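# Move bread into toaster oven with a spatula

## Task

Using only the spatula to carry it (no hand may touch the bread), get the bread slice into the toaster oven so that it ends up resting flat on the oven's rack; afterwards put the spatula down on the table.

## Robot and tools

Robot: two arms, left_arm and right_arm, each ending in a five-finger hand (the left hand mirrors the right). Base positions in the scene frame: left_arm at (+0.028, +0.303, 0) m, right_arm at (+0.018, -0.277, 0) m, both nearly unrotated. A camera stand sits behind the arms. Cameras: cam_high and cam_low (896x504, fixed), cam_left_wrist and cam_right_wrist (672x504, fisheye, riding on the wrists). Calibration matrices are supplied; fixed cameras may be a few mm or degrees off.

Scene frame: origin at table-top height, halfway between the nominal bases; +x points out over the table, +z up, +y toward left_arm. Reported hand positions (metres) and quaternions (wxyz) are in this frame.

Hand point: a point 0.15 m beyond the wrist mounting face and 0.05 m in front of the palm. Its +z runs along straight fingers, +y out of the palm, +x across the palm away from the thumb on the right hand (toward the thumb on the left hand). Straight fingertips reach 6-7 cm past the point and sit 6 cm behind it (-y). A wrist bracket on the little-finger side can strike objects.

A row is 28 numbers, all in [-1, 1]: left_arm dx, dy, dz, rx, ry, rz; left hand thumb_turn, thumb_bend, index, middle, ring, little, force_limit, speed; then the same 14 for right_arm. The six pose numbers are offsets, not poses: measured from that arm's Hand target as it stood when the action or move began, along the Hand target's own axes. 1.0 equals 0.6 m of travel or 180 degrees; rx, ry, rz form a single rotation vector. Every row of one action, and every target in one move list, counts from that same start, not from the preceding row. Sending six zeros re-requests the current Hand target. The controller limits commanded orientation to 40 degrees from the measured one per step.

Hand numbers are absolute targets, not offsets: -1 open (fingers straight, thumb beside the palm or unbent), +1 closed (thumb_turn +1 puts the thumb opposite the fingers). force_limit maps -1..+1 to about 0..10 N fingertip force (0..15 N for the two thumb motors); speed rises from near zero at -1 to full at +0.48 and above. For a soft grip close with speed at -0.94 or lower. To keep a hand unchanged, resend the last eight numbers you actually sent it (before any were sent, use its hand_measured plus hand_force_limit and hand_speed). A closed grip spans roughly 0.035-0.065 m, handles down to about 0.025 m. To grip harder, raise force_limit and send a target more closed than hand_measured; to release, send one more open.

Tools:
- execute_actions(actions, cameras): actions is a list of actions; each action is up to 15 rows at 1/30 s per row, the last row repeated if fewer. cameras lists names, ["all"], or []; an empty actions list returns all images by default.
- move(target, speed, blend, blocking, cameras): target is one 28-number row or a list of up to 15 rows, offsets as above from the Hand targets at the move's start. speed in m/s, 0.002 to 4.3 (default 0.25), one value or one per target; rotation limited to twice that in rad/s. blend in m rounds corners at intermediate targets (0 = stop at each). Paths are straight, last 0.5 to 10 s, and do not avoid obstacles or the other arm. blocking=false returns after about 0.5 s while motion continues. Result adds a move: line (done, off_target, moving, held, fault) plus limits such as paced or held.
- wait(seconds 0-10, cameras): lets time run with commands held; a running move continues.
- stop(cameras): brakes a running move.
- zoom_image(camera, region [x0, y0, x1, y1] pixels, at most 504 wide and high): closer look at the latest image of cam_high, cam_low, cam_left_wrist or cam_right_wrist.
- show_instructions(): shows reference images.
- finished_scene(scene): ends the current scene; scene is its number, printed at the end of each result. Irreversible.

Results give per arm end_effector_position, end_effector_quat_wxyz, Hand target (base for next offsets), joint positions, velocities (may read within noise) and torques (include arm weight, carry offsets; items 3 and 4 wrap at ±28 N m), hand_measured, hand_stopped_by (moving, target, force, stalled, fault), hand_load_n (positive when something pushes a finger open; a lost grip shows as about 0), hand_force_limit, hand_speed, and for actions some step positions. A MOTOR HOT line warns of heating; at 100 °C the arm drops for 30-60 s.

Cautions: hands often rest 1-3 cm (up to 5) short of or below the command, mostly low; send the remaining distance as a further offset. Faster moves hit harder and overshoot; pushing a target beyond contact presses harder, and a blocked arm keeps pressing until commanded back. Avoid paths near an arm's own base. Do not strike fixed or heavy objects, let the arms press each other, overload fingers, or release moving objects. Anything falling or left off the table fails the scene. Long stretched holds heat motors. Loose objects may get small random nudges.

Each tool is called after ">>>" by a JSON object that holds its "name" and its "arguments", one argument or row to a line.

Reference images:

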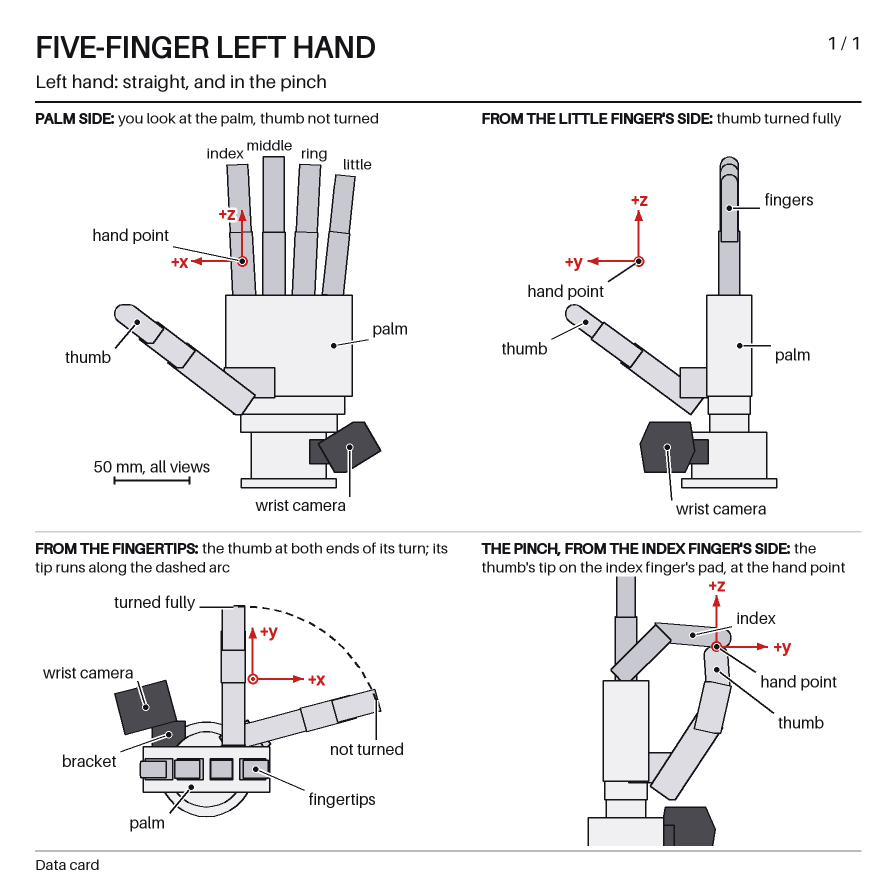

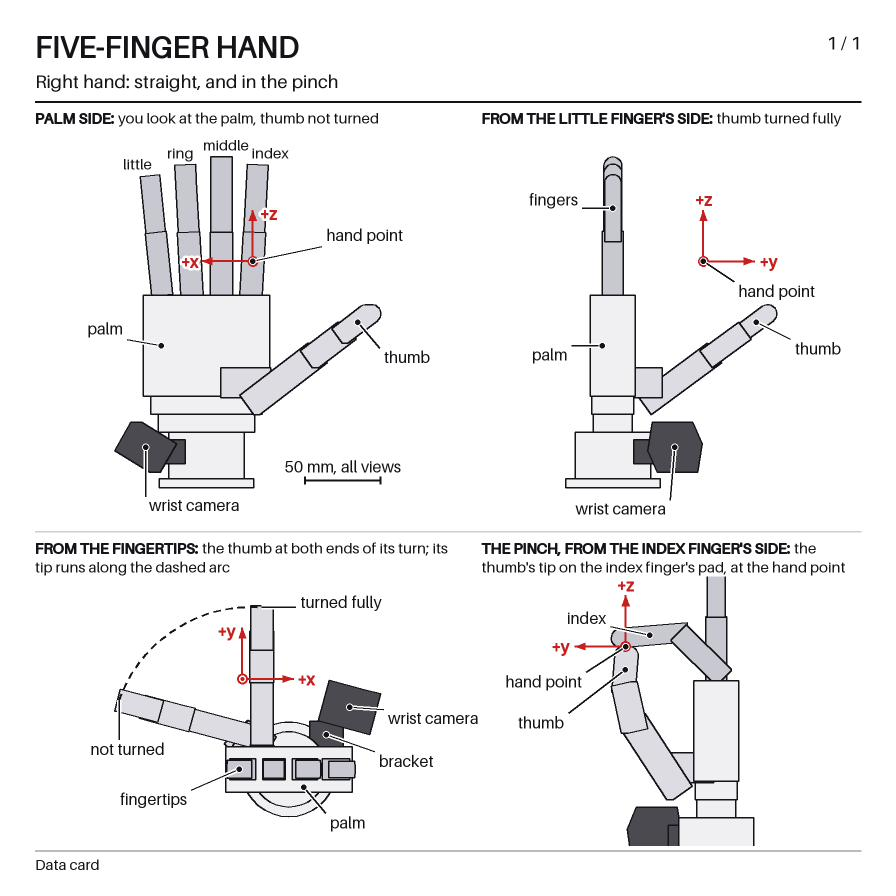

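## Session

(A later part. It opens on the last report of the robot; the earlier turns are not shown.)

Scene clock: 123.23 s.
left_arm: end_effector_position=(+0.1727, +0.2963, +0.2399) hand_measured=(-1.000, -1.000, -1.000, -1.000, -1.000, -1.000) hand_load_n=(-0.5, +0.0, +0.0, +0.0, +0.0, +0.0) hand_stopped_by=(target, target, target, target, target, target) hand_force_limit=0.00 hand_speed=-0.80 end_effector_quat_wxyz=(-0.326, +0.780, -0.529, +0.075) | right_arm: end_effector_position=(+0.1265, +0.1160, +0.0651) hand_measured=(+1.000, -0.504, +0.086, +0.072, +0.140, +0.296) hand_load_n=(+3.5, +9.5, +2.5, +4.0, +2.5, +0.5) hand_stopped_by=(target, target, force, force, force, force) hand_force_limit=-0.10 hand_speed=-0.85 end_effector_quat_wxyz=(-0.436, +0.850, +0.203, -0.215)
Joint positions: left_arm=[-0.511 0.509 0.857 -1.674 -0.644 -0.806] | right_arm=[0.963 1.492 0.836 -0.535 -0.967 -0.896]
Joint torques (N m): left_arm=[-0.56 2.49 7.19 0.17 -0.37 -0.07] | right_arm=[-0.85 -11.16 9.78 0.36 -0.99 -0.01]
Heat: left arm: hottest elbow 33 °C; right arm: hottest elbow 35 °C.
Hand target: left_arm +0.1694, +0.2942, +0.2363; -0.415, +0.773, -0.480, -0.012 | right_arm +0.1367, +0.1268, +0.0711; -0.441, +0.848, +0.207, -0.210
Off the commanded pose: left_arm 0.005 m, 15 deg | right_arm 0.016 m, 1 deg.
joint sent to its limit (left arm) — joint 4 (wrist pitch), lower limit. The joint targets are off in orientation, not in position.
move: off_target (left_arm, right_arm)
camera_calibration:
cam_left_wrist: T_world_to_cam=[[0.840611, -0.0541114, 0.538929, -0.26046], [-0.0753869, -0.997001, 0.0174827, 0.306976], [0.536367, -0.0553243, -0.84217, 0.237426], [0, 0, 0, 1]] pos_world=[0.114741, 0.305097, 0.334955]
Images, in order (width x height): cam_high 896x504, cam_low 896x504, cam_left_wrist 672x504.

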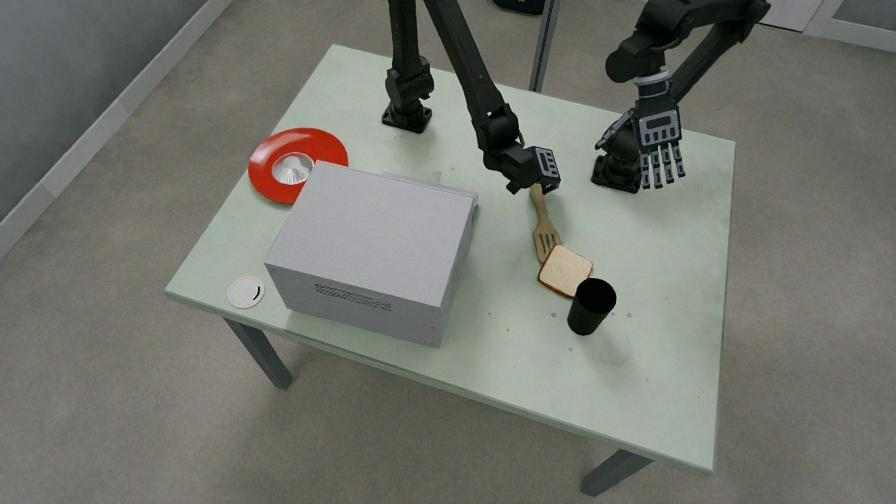

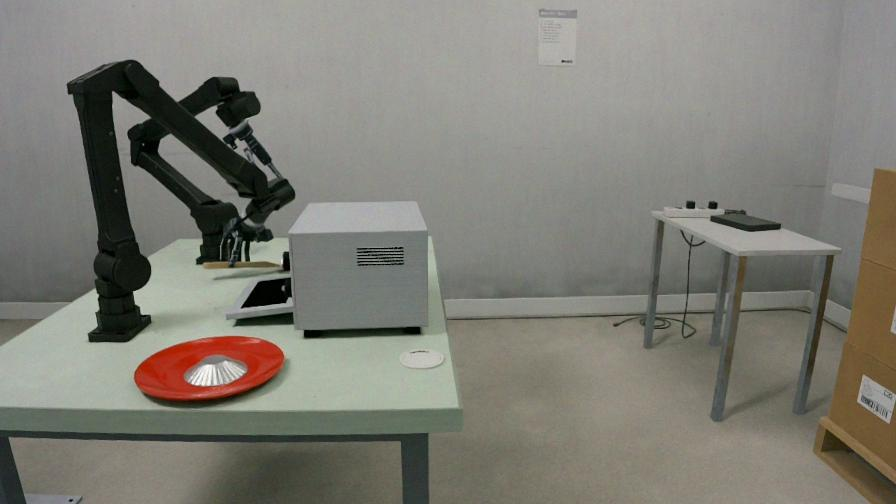

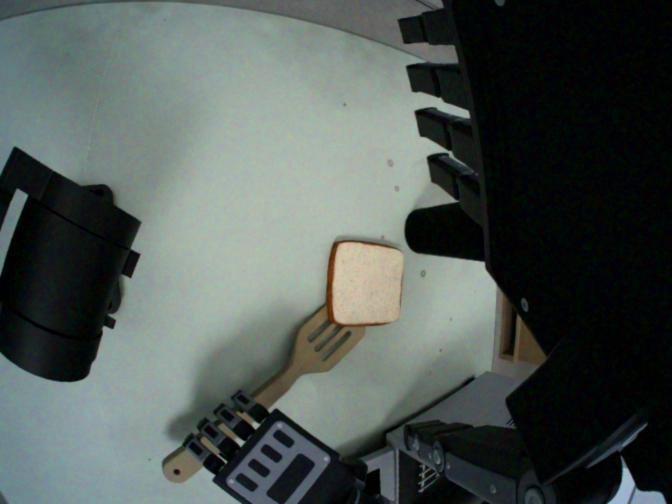

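>>> {"name": "move", "arguments": {
  "target": [0,0,0,0,0,0,-1,-1,-1,-1,-1,-1,0,-0.8,0.0997,-0.0092,-0.0056,0,0,0,1,-0.5,0.5,0.5,0.5,0.5,-0.1,-0.85],
  "cameras": ["cam_high","cam_low","cam_left_wrist"],
  "speed": 0.1
}}

>>> {"name": "zoom_image", "arguments": {
  "camera": "cam_high",
  "region": [500, 160, 660, 360]
}}

>>> {"name": "zoom_image", "arguments": {
  "camera": "cam_left_wrist",
  "region": [220, 180, 460, 420]
}}

Scene clock: 125.47 s.
left_arm: end_effector_position=(+0.1727, +0.2963, +0.2399) hand_measured=(-1.000, -1.000, -1.000, -1.000, -1.000, -1.000) hand_load_n=(+0.0, +0.0, +0.0, +0.0, -0.5, +0.0) hand_stopped_by=(target, target, target, target, target, target) hand_force_limit=0.00 hand_speed=-0.80 end_effector_quat_wxyz=(-0.326, +0.780, -0.529, +0.075) | right_arm: end_effector_position=(+0.1765, +0.1507, +0.0638) hand_measured=(+1.000, -0.504, +0.086, +0.072, +0.140, +0.296) hand_load_n=(+4.0, +10.0, +2.5, +4.0, +3.0, +0.0) hand_stopped_by=(target, target, force, force, force, force) hand_force_limit=-0.10 hand_speed=-0.85 end_effector_quat_wxyz=(-0.438, +0.848, +0.206, -0.213)
Joint positions: left_arm=[-0.511 0.509 0.857 -1.674 -0.644 -0.806] | right_arm=[0.918 1.635 1.01 -0.624 -0.985 -0.977]
Joint torques (N m): left_arm=[-0.62 2.61 6.98 0.24 -0.37 -0.04] | right_arm=[-0.97 -13.27 9.7 0.17 -0.96 0.05]
Heat: left arm: hottest elbow 33 °C; right arm: hottest elbow 35 °C.
Hand target: left_arm +0.1694, +0.2942, +0.2363; -0.415, +0.773, -0.480, -0.012 | right_arm +0.1870, +0.1595, +0.0669; -0.441, +0.848, +0.206, -0.210
Off the commanded pose: left_arm 0.005 m, 15 deg | right_arm 0.014 m, 0 deg.
joint sent to its limit (left arm) — joint 4 (wrist pitch), lower limit. The joint targets are off in orientation, not in position.
move: off_target (left_arm, right_arm)
camera_calibration:
cam_left_wrist: T_world_to_cam=[[0.840611, -0.0541114, 0.538929, -0.26046], [-0.0753869, -0.997001, 0.0174827, 0.306976], [0.536367, -0.0553243, -0.84217, 0.237426], [0, 0, 0, 1]] pos_world=[0.114741, 0.305097, 0.334955]
Images, in order (width x height): cam_high 896x504, cam_low 896x504, cam_left_wrist 672x504.

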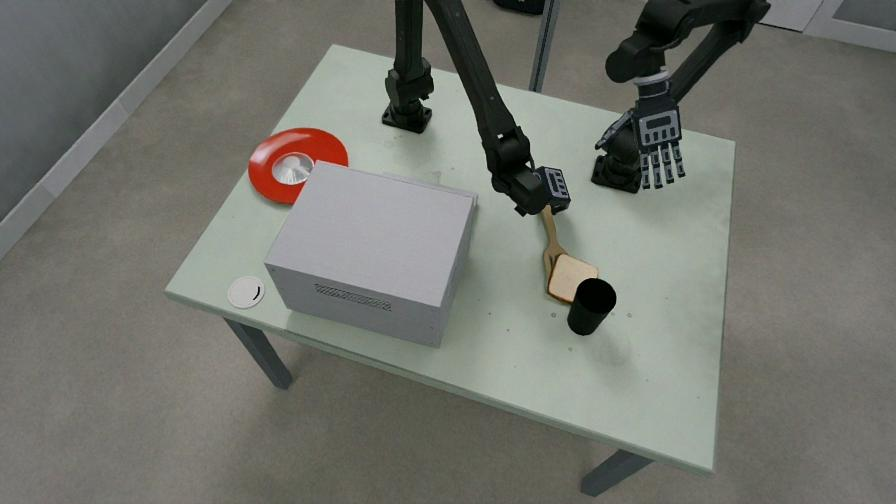

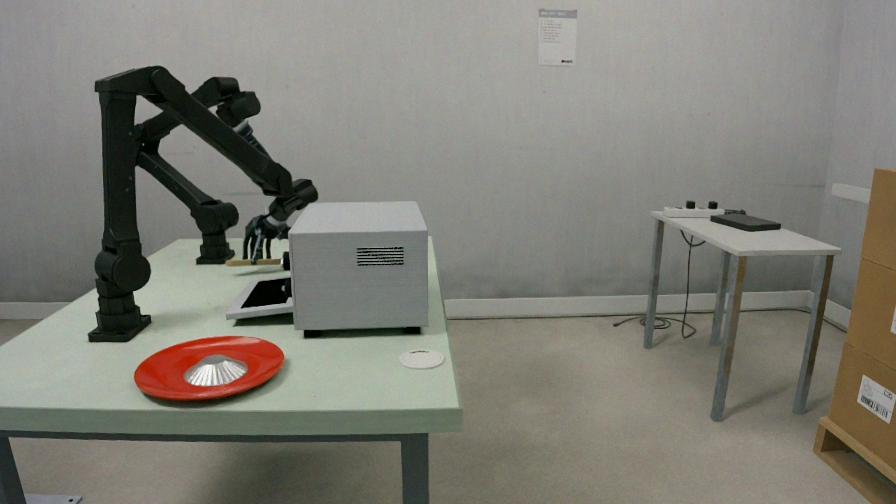

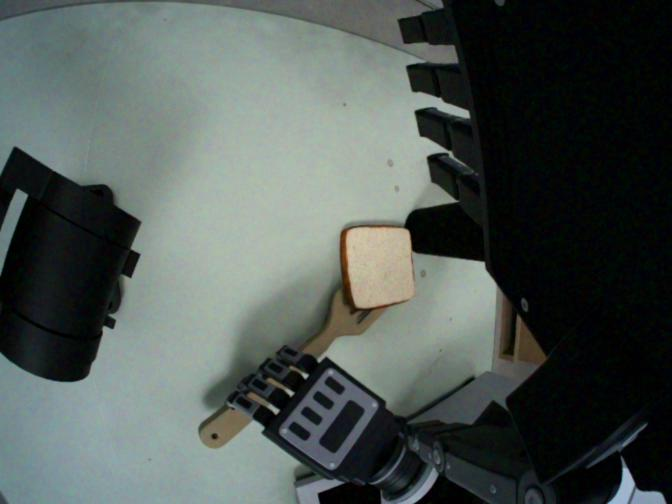

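Scaled by 2.520.

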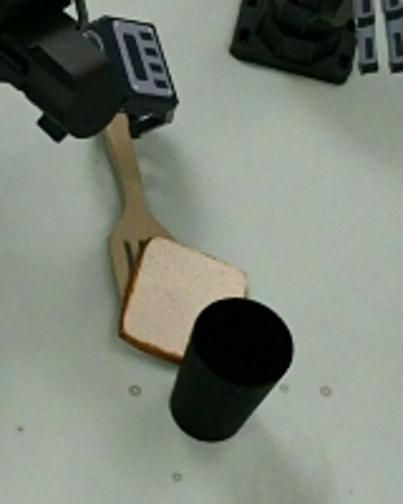

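Scaled by 2.100 from the camera's 672x504 image, which has a finer 960x720 frame.

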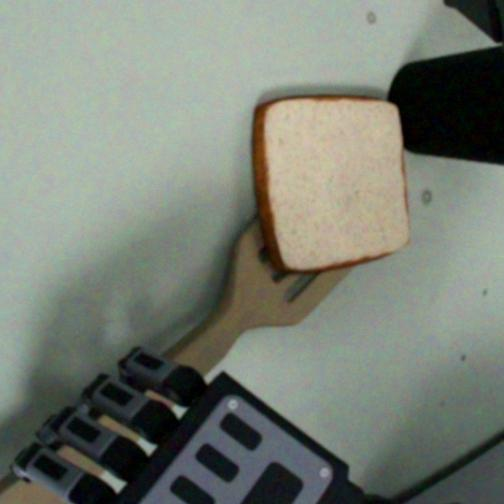

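>>> {"name": "move", "arguments": {
  "target": [0,0,0,0,0,0,-1,-1,-1,-1,-1,-1,0,-0.8,0.0742,-0.0153,0.0062,0,0,0,1,-0.5,0.5,0.5,0.5,0.5,-0.1,-0.85],
  "cameras": ["cam_high","cam_low","cam_left_wrist"],
  "speed": 0.1
}}

>>> {"name": "zoom_image", "arguments": {
  "camera": "cam_high",
  "region": [500, 160, 660, 360]
}}

>>> {"name": "zoom_image", "arguments": {
  "camera": "cam_left_wrist",
  "region": [240, 160, 480, 400]
}}

Scene clock: 128.30 s.
left_arm: end_effector_position=(+0.1727, +0.2963, +0.2399) hand_measured=(-1.000, -1.000, -1.000, -1.000, -1.000, -1.000) hand_load_n=(+0.0, +0.0, +0.0, +0.0, +0.0, +0.0) hand_stopped_by=(target, target, target, target, target, target) hand_force_limit=0.00 hand_speed=-0.80 end_effector_quat_wxyz=(-0.326, +0.780, -0.529, +0.075) | right_arm: end_effector_position=(+0.2099, +0.1828, +0.0641) hand_measured=(+1.000, -0.504, +0.086, +0.072, +0.140, +0.296) hand_load_n=(+4.0, +10.0, +2.5, +4.5, +2.5, -0.5) hand_stopped_by=(target, target, force, force, force, force) hand_force_limit=-0.10 hand_speed=-0.85 end_effector_quat_wxyz=(-0.440, +0.848, +0.208, -0.211)
Joint positions: left_arm=[-0.511 0.509 0.857 -1.674 -0.644 -0.806] | right_arm=[0.905 1.738 1.152 -0.677 -0.989 -1.001]
Joint torques (N m): left_arm=[-0.44 2.37 7.08 0.13 -0.38 -0.03] | right_arm=[-0.91 -14.86 9.88 0.17 -0.95 0.09]
Heat: left arm: hottest elbow 33 °C; right arm: hottest elbow 35 °C.
Hand target: left_arm +0.1694, +0.2942, +0.2363; -0.415, +0.773, -0.480, -0.012 | right_arm +0.2203, +0.1907, +0.0651; -0.441, +0.848, +0.207, -0.210
Off the commanded pose: left_arm 0.005 m, 15 deg | right_arm 0.013 m, 0 deg.
joint sent to its limit (left arm) — joint 4 (wrist pitch), lower limit. The joint targets are off in orientation, not in position.
move: off_target (left_arm, right_arm)
camera_calibration:
cam_left_wrist: T_world_to_cam=[[0.840611, -0.0541114, 0.538929, -0.26046], [-0.0753869, -0.997001, 0.0174827, 0.306976], [0.536367, -0.0553243, -0.84217, 0.237426], [0, 0, 0, 1]] pos_world=[0.114741, 0.305097, 0.334955]
Images, in order (width x height): cam_high 896x504, cam_low 896x504, cam_left_wrist 672x504.

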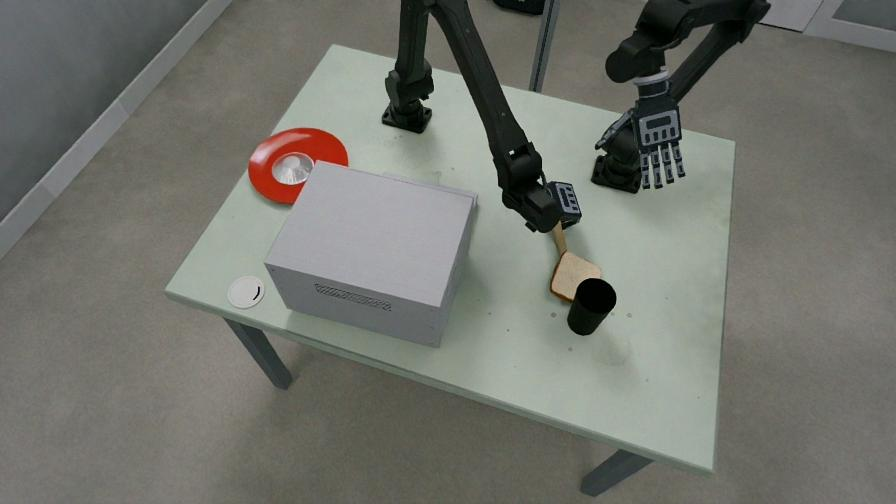

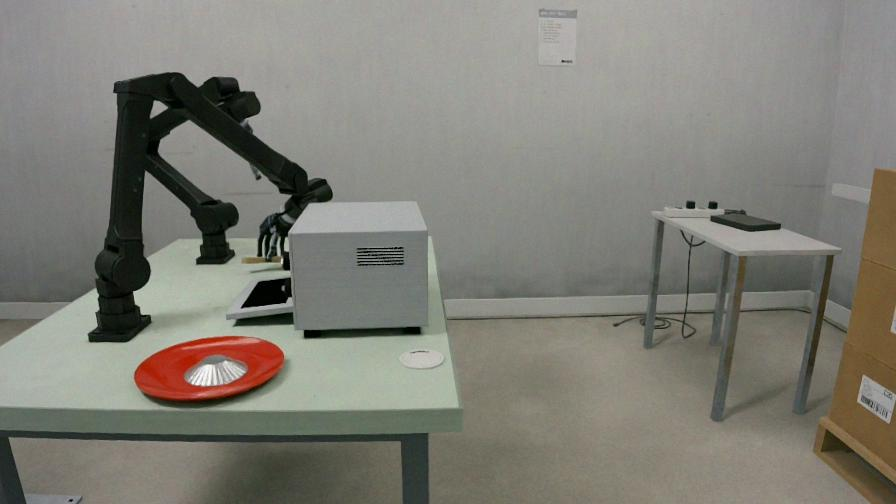

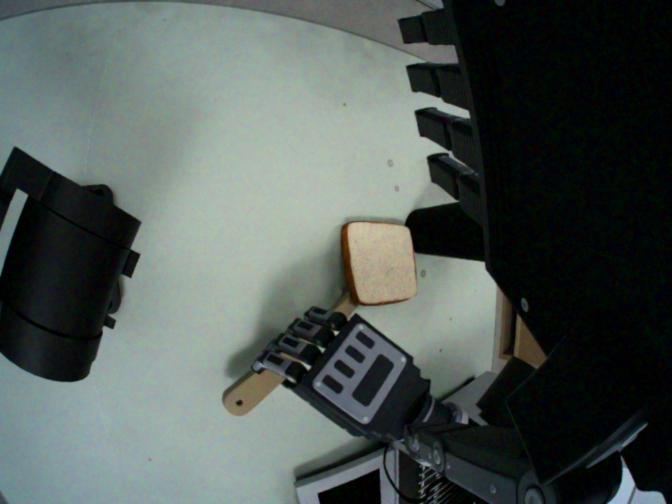

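Scaled by 2.520.

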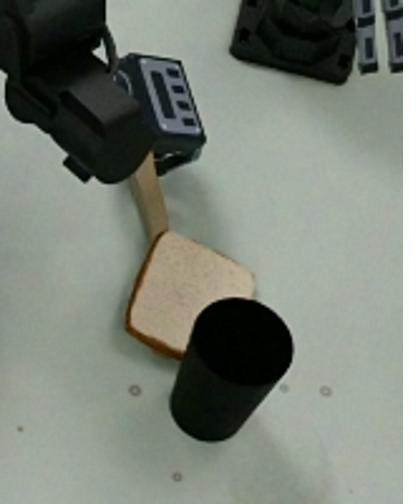

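Scaled by 2.100 from the camera's 672x504 image, which has a finer 960x720 frame.

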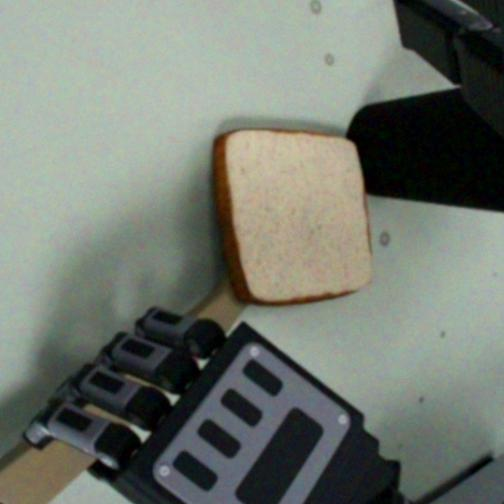

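>>> {"name": "move", "arguments": {
  "target": [0,0,0,0,0,0,-1,-1,-1,-1,-1,-1,0,-0.8,-0.03,-0.0675,-0.0418,0,0.0235,-0.0377,1,-0.5,0.5,0.5,0.5,0.5,-0.1,-0.85],
  "cameras": ["cam_high","cam_low","cam_left_wrist","cam_right_wrist"],
  "speed": 0.06
}}

>>> {"name": "zoom_image", "arguments": {
  "camera": "cam_high",
  "region": [500, 160, 660, 360]
}}

>>> {"name": "zoom_image", "arguments": {
  "camera": "cam_left_wrist",
  "region": [240, 160, 480, 400]
}}

Scene clock: 131.73 s.
left_arm: end_effector_position=(+0.1727, +0.2963, +0.2399) hand_measured=(-1.000, -1.000, -1.000, -1.000, -1.000, -1.000) hand_load_n=(+0.0, +0.0, +0.0, +0.0, +0.0, +0.0) hand_stopped_by=(target, target, target, target, target, target) hand_force_limit=0.00 hand_speed=-0.80 end_effector_quat_wxyz=(-0.326, +0.780, -0.529, +0.075) | right_arm: end_effector_position=(+0.2132, +0.1813, +0.1084) hand_measured=(+1.000, -0.504, +0.086, +0.072, +0.140, +0.296) hand_load_n=(+2.5, +9.5, +1.5, +4.5, +4.5, +0.0) hand_stopped_by=(target, target, force, force, force, force) hand_force_limit=-0.10 hand_speed=-0.85 end_effector_quat_wxyz=(-0.454, +0.845, +0.231, -0.161)
Joint positions: left_arm=[-0.511 0.509 0.857 -1.674 -0.644 -0.806] | right_arm=[0.91 1.618 1.137 -0.677 -0.946 -1.001]
Joint torques (N m): left_arm=[-0.32 2.32 6.93 0.16 -0.39 -0.01] | right_arm=[0.03 -16.79 7.61 1.29 -0.71 0.1]
Heat: left arm: hottest elbow 33 °C; right arm: hottest elbow 35 °C.
Hand target: left_arm +0.1694, +0.2942, +0.2363; -0.415, +0.773, -0.480, -0.012 | right_arm +0.2123, +0.1856, +0.1149; -0.460, +0.841, +0.240, -0.152
Off the commanded pose: left_arm 0.005 m, 15 deg | right_arm 0.008 m, 2 deg.
joint sent to its limit (left arm) — joint 4 (wrist pitch), lower limit. The joint targets are off in orientation, not in position.
move: off_target (left_arm)
camera_calibration:
cam_left_wrist: T_world_to_cam=[[0.840611, -0.0541114, 0.538929, -0.26046], [-0.0753869, -0.997001, 0.0174827, 0.306976], [0.536367, -0.0553243, -0.84217, 0.237426], [0, 0, 0, 1]] pos_world=[0.114741, 0.305097, 0.334955]
cam_right_wrist: T_world_to_cam=[[0.46774, -0.307084, -0.828806, 0.0481904], [-0.377181, -0.917385, 0.12704, 0.229414], [-0.799346, 0.253188, -0.544924, 0.300944], [0, 0, 0, 1]] pos_world=[0.304549, 0.149064, 0.174787]

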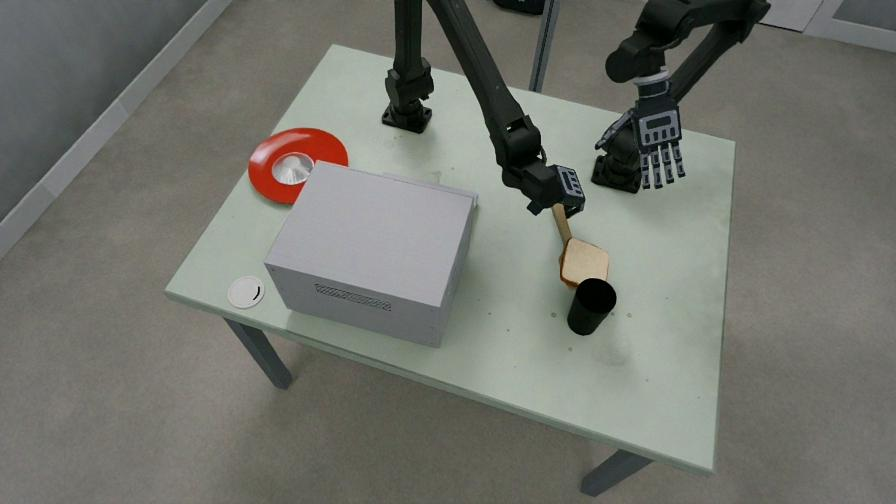

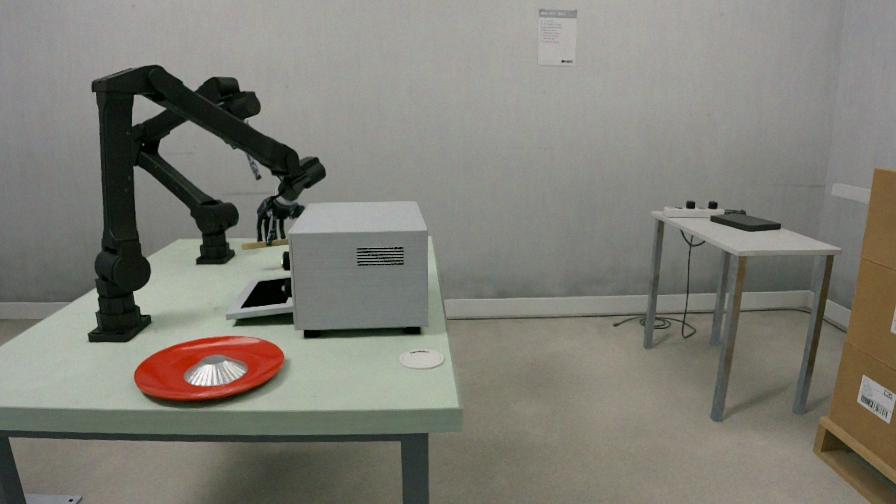

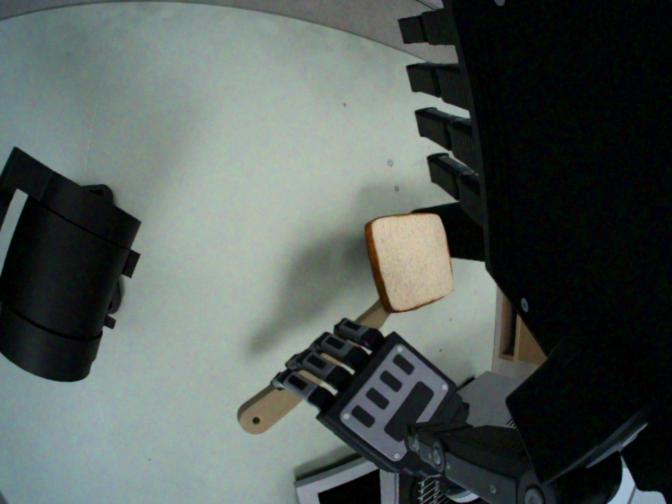

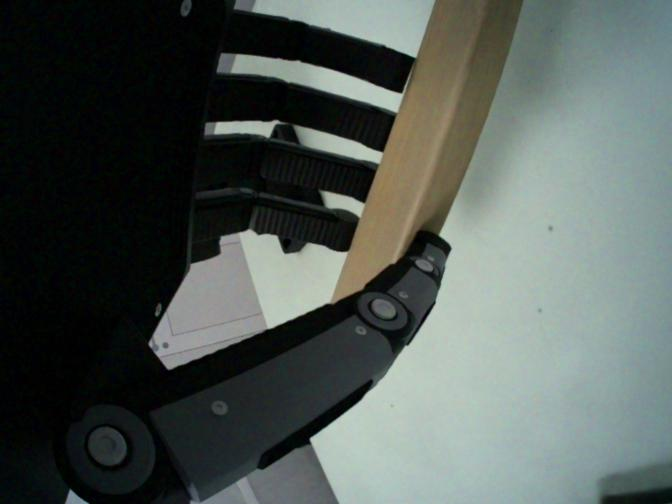

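Scaled by 2.520.

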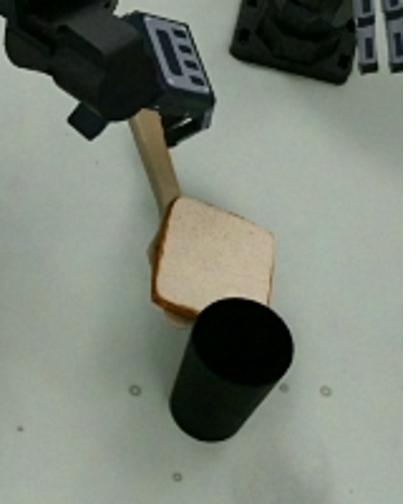

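Scaled by 2.100 from the camera's 672x504 image, which has a finer 960x720 frame.

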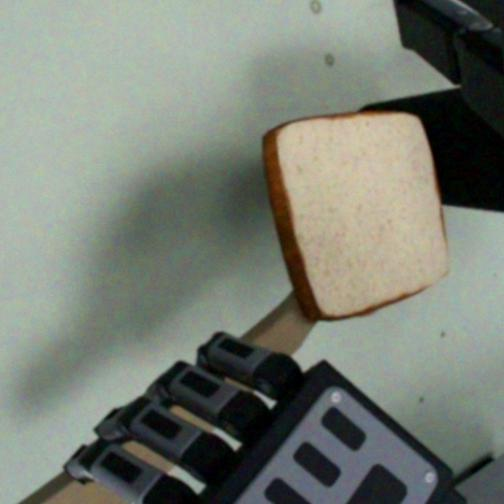

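>>> {"name": "move", "arguments": {
  "target": [
    [0,0,0,0,0,0,-1,-1,-1,-1,-1,-1,0,-0.8,-0.187,-0.0462,-0.0397,0,0,0,1,-0.5,0.5,0.5,0.5,0.5,-0.1,-0.85],
    [0,0,0,0,0,0,-1,-1,-1,-1,-1,-1,0,-0.8,-0.379,0.0152,-0.1252,0.0083,0.2025,0.1265,1,-0.5,0.5,0.5,0.5,0.5,-0.1,-0.85]
  ],
  "cameras": ["cam_high","cam_low","cam_left_wrist","cam_right_wrist"],
  "speed": 0.1,
  "blend": 0.02
}}

>>> {"name": "zoom_image", "arguments": {
  "camera": "cam_high",
  "region": [420, 120, 660, 320]
}}

>>> {"name": "zoom_image", "arguments": {
  "camera": "cam_low",
  "region": [100, 180, 320, 340]
}}

Scene clock: 146.27 s.
left_arm: end_effector_position=(+0.1727, +0.2963, +0.2399) hand_measured=(-1.000, -1.000, -1.000, -1.000, -1.000, -1.000) hand_load_n=(+0.0, +0.0, +0.0, +0.0, +0.0, +0.0) hand_stopped_by=(target, target, target, target, target, target) hand_force_limit=0.00 hand_speed=-0.80 end_effector_quat_wxyz=(-0.326, +0.780, -0.529, +0.075) | right_arm: end_effector_position=(+0.0621, +0.0062, +0.1523) hand_measured=(+1.000, -0.504, +0.086, +0.072, +0.140, +0.296) hand_load_n=(+2.5, +9.5, +2.0, +4.5, +4.5, +0.0) hand_stopped_by=(target, target, force, force, force, force) hand_force_limit=-0.10 hand_speed=-0.85 end_effector_quat_wxyz=(-0.482, +0.872, -0.086, +0.028)
Joint positions: left_arm=[-0.511 0.509 0.857 -1.674 -0.644 -0.806] | right_arm=[1.23 0.465 0.426 -0.534 -0.174 -0.071]
Joint torques (N m): left_arm=[-0.62 2.14 7.08 0.21 -0.39 -0.03] | right_arm=[0.21 -1.67 9.66 1.26 0.02 0.12]
Heat: left arm: hottest elbow 32 °C; right arm: hottest elbow 35 °C.
Hand target: left_arm +0.1694, +0.2942, +0.2363; -0.415, +0.773, -0.480, -0.012 | right_arm +0.0599, +0.0052, +0.1553; -0.484, +0.870, -0.085, +0.027
Off the commanded pose: left_arm 0.005 m, 15 deg | right_arm 0.004 m, 0 deg.
joint sent to its limit (left arm) — joint 4 (wrist pitch), lower limit. The joint targets are off in orientation, not in position.
move: off_target (left_arm)
camera_calibration:
cam_left_wrist: T_world_to_cam=[[0.840611, -0.0541114, 0.538929, -0.26046], [-0.0753869, -0.997001, 0.0174827, 0.306976], [0.536367, -0.0553243, -0.84217, 0.237426], [0, 0, 0, 1]] pos_world=[0.114741, 0.305097, 0.334955]
cam_right_wrist: T_world_to_cam=[[0.158252, -0.545218, -0.823222, 0.121293], [-0.90296, -0.417256, 0.102767, 0.0394531], [-0.399524, 0.727073, -0.558342, 0.222723], [0, 0, 0, 1]] pos_world=[0.105413, -0.0793423, 0.220152]

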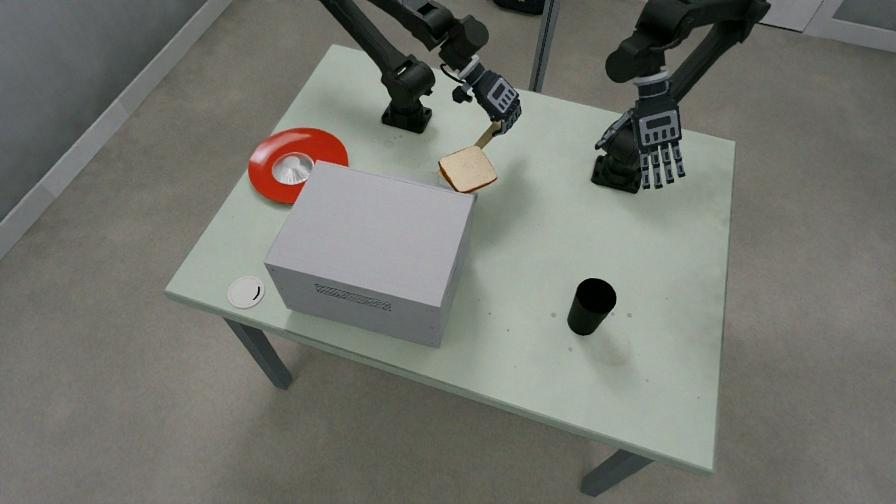

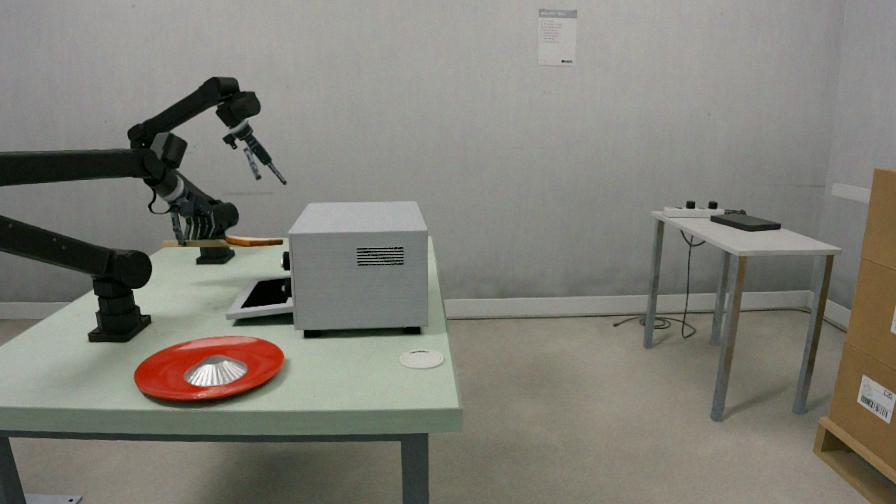

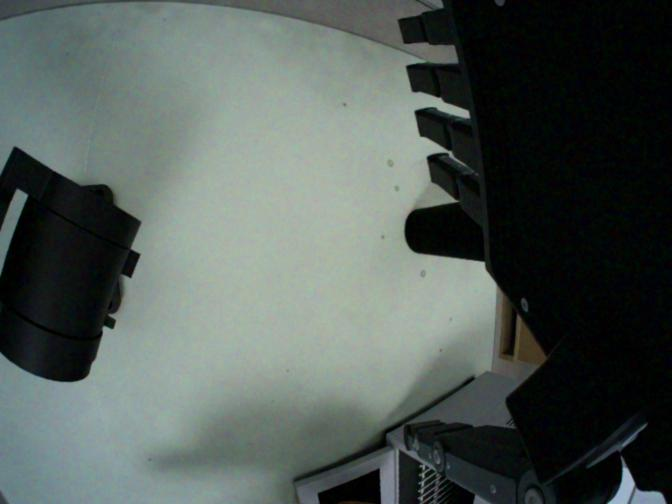

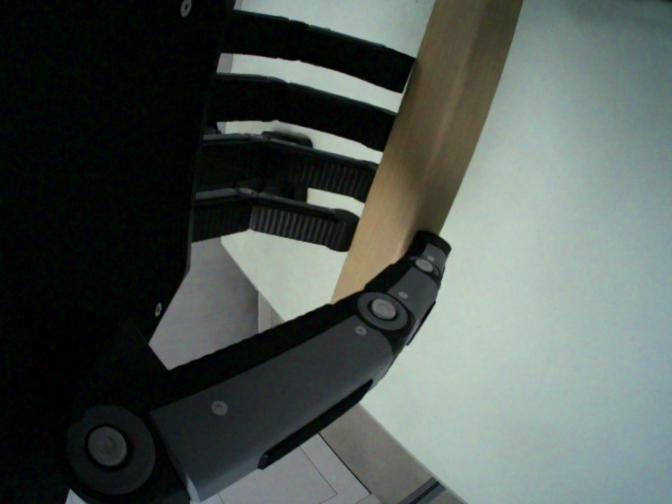

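Scaled by 2.100.

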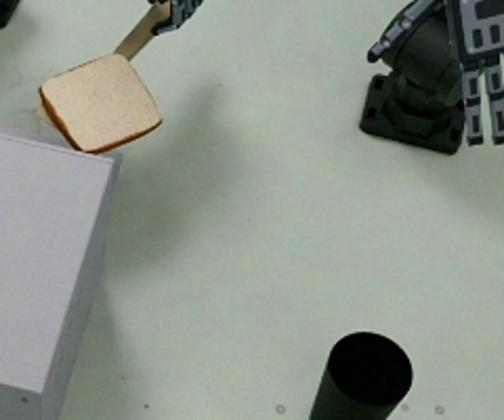

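Scaled by 2.291.

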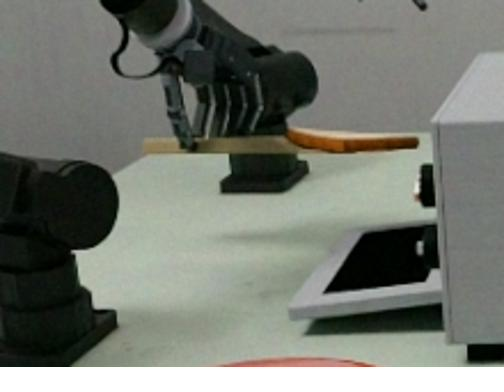

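>>> {"name": "move", "arguments": {
  "target": [0.161,-0.0237,-0.234,-0.0274,0.2539,-0.0304,-1,-1,-1,-1,-1,-1,0,-0.8,0,0,0,0,0,0,1,-0.5,0.5,0.5,0.5,0.5,-0.1,-0.85],
  "cameras": ["cam_high","cam_left_wrist"],
  "speed": 0.15
}}

Scene clock: 150.07 s.
left_arm: end_effector_position=(+0.1735, +0.1458, +0.2688) hand_measured=(-1.000, -1.000, -1.000, -1.000, -1.000, -1.000) hand_load_n=(+0.0, +0.0, +0.0, +0.0, +0.0, +0.0) hand_stopped_by=(target, target, target, target, target, target) hand_force_limit=0.00 hand_speed=-0.80 end_effector_quat_wxyz=(-0.175, +0.755, -0.576, +0.259) | right_arm: end_effector_position=(+0.0620, +0.0062, +0.1523) hand_measured=(+1.000, -0.504, +0.086, +0.072, +0.140, +0.296) hand_load_n=(+2.5, +9.5, +1.5, +4.5, +4.5, +0.0) hand_stopped_by=(target, target, force, force, force, force) hand_force_limit=-0.10 hand_speed=-0.85 end_effector_quat_wxyz=(-0.482, +0.872, -0.086, +0.028)
Joint positions: left_arm=[-0.975 0.561 0.911 -1.499 -0.49 -1.134] | right_arm=[1.23 0.465 0.426 -0.534 -0.174 -0.07]
Joint torques (N m): left_arm=[-0.62 1.55 11.86 1.36 -0.38 -0.1] | right_arm=[0.21 -1.61 9.65 1.26 0.02 0.12]
Heat: left arm: hottest elbow 33 °C; right arm: hottest elbow 35 °C.
Hand target: left_arm +0.1789, +0.1346, +0.2969; -0.164, +0.755, -0.566, +0.288 | right_arm +0.0598, +0.0052, +0.1553; -0.484, +0.870, -0.085, +0.027
Off the commanded pose: left_arm 0.031 m, 4 deg | right_arm 0.004 m, 0 deg.
move: off_target (left_arm)
camera_calibration:
cam_left_wrist: T_world_to_cam=[[0.772358, -0.00821993, 0.635134, -0.305474], [-0.327698, -0.86173, 0.387345, 0.0810863], [0.54413, -0.507301, -0.668257, 0.270884], [0, 0, 0, 1]] pos_world=[0.115111, 0.204783, 0.343629]
Images, in order (width x height): cam_high 896x504, cam_left_wrist 672x504.

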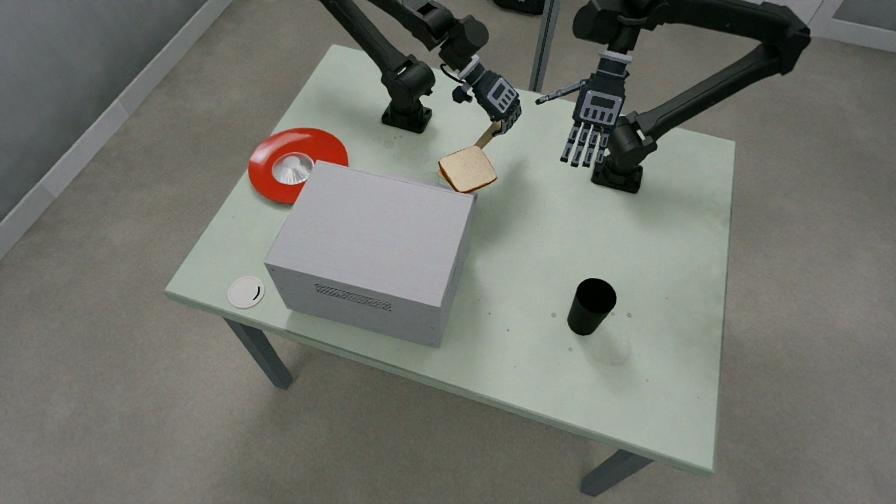

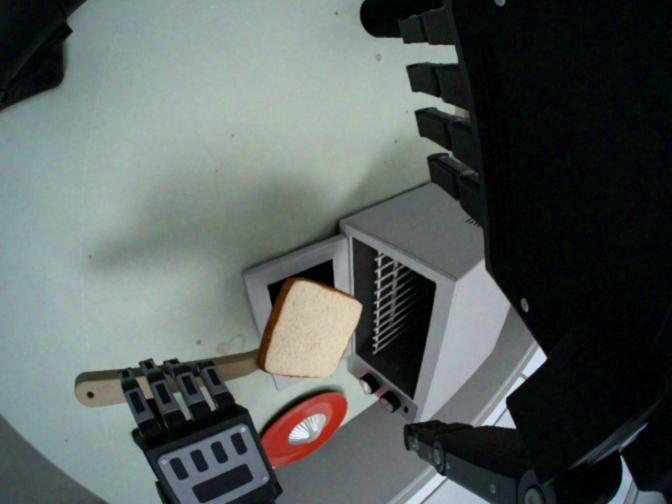

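>>> {"name": "move", "arguments": {
  "target": [0,0,0,0,0,0,-1,-1,-1,-1,-1,-1,0,-0.8,0.0742,0.0215,-0.0393,0.001,0.0236,0.0147,1,-0.5,0.5,0.5,0.5,0.5,-0.1,-0.85],
  "cameras": ["cam_high","cam_low","cam_left_wrist"],
  "speed": 0.08
}}

>>> {"name": "zoom_image", "arguments": {
  "camera": "cam_left_wrist",
  "region": [220, 180, 480, 440]
}}

>>> {"name": "zoom_image", "arguments": {
  "camera": "cam_low",
  "region": [140, 190, 320, 340]
}}

Scene clock: 162.30 s.
left_arm: end_effector_position=(+0.1734, +0.1457, +0.2688) hand_measured=(-1.000, -1.000, -1.000, -1.000, -1.000, -1.000) hand_load_n=(+0.0, +0.0, +0.0, +0.0, +0.0, +0.0) hand_stopped_by=(target, target, target, target, target, target) hand_force_limit=0.00 hand_speed=-0.80 end_effector_quat_wxyz=(-0.175, +0.755, -0.576, +0.259) | right_arm: end_effector_position=(+0.0976, -0.0270, +0.1518) hand_measured=(+1.000, -0.504, +0.086, +0.072, +0.140, +0.296) hand_load_n=(+2.5, +9.5, +1.5, +4.5, +4.5, +0.0) hand_stopped_by=(target, target, force, force, force, force) hand_force_limit=-0.10 hand_speed=-0.85 end_effector_quat_wxyz=(-0.479, +0.867, -0.127, +0.043)
Joint positions: left_arm=[-0.975 0.561 0.911 -1.499 -0.49 -1.135] | right_arm=[0.97 0.388 0.416 -0.629 -0.324 -0.16]
Joint torques (N m): left_arm=[-0.79 1.44 11.92 1.36 -0.39 -0.08] | right_arm=[-0.97 -1.03 9.74 1.25 -0.36 -0.03]
Heat: left arm: hottest elbow 36 °C; right arm: hottest elbow 36 °C.
Hand target: left_arm +0.1788, +0.1346, +0.2969; -0.164, +0.755, -0.566, +0.288 | right_arm +0.0990, -0.0290, +0.1552; -0.482, +0.866, -0.123, +0.048
Off the commanded pose: left_arm 0.031 m, 4 deg | right_arm 0.004 m, 1 deg.
move: off_target (left_arm)
camera_calibration:
cam_left_wrist: T_world_to_cam=[[0.772382, -0.00776454, 0.635111, -0.305562], [-0.3275, -0.861622, 0.387751, 0.0808162], [0.544215, -0.507491, -0.668044, 0.270789], [0, 0, 0, 1]] pos_world=[0.115111, 0.204684, 0.343629]
Images, in order (width x height): cam_high 896x504, cam_low 896x504, cam_left_wrist 672x504.

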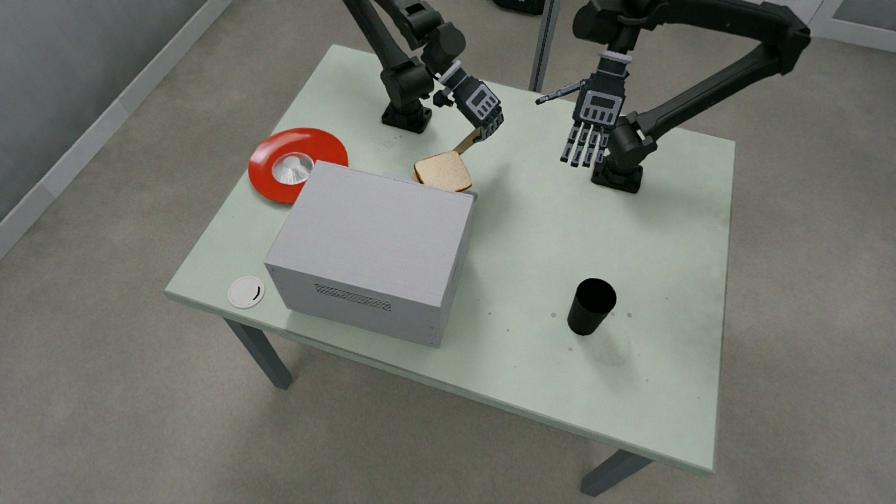

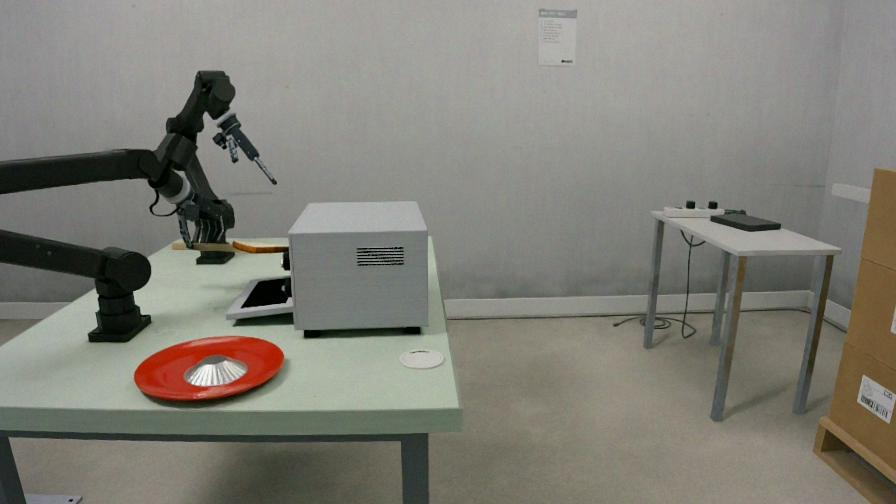

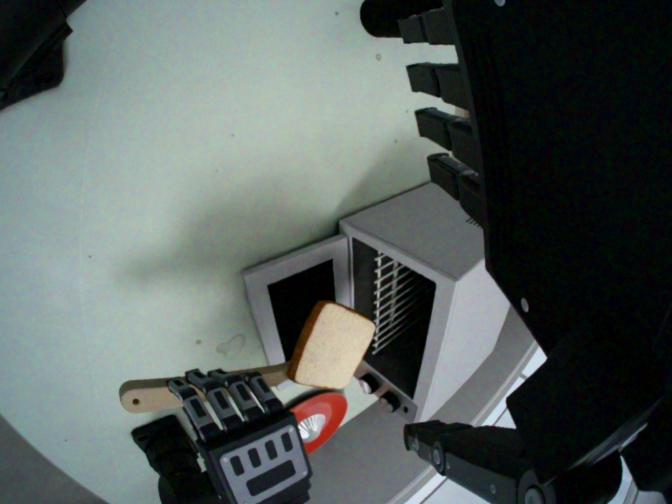

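Scaled by 1.938 from the camera's 672x504 image, which has a finer 960x720 frame.

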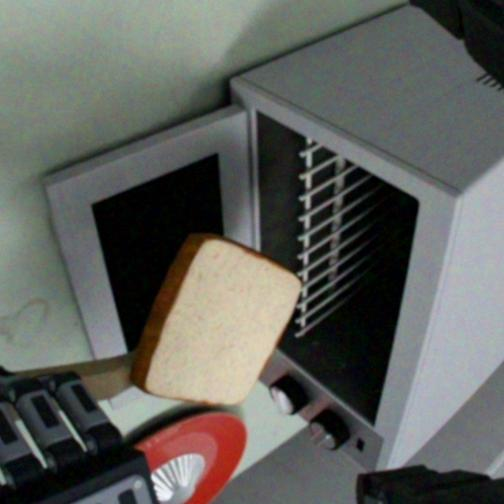

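Scaled by 2.800.

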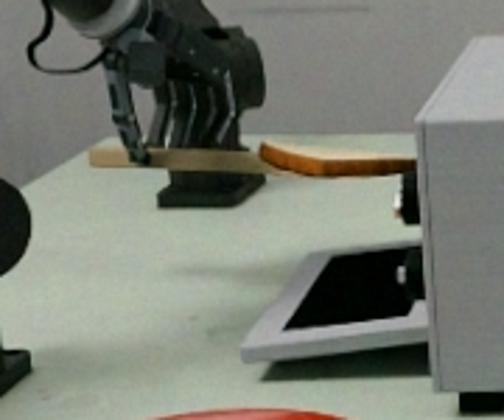

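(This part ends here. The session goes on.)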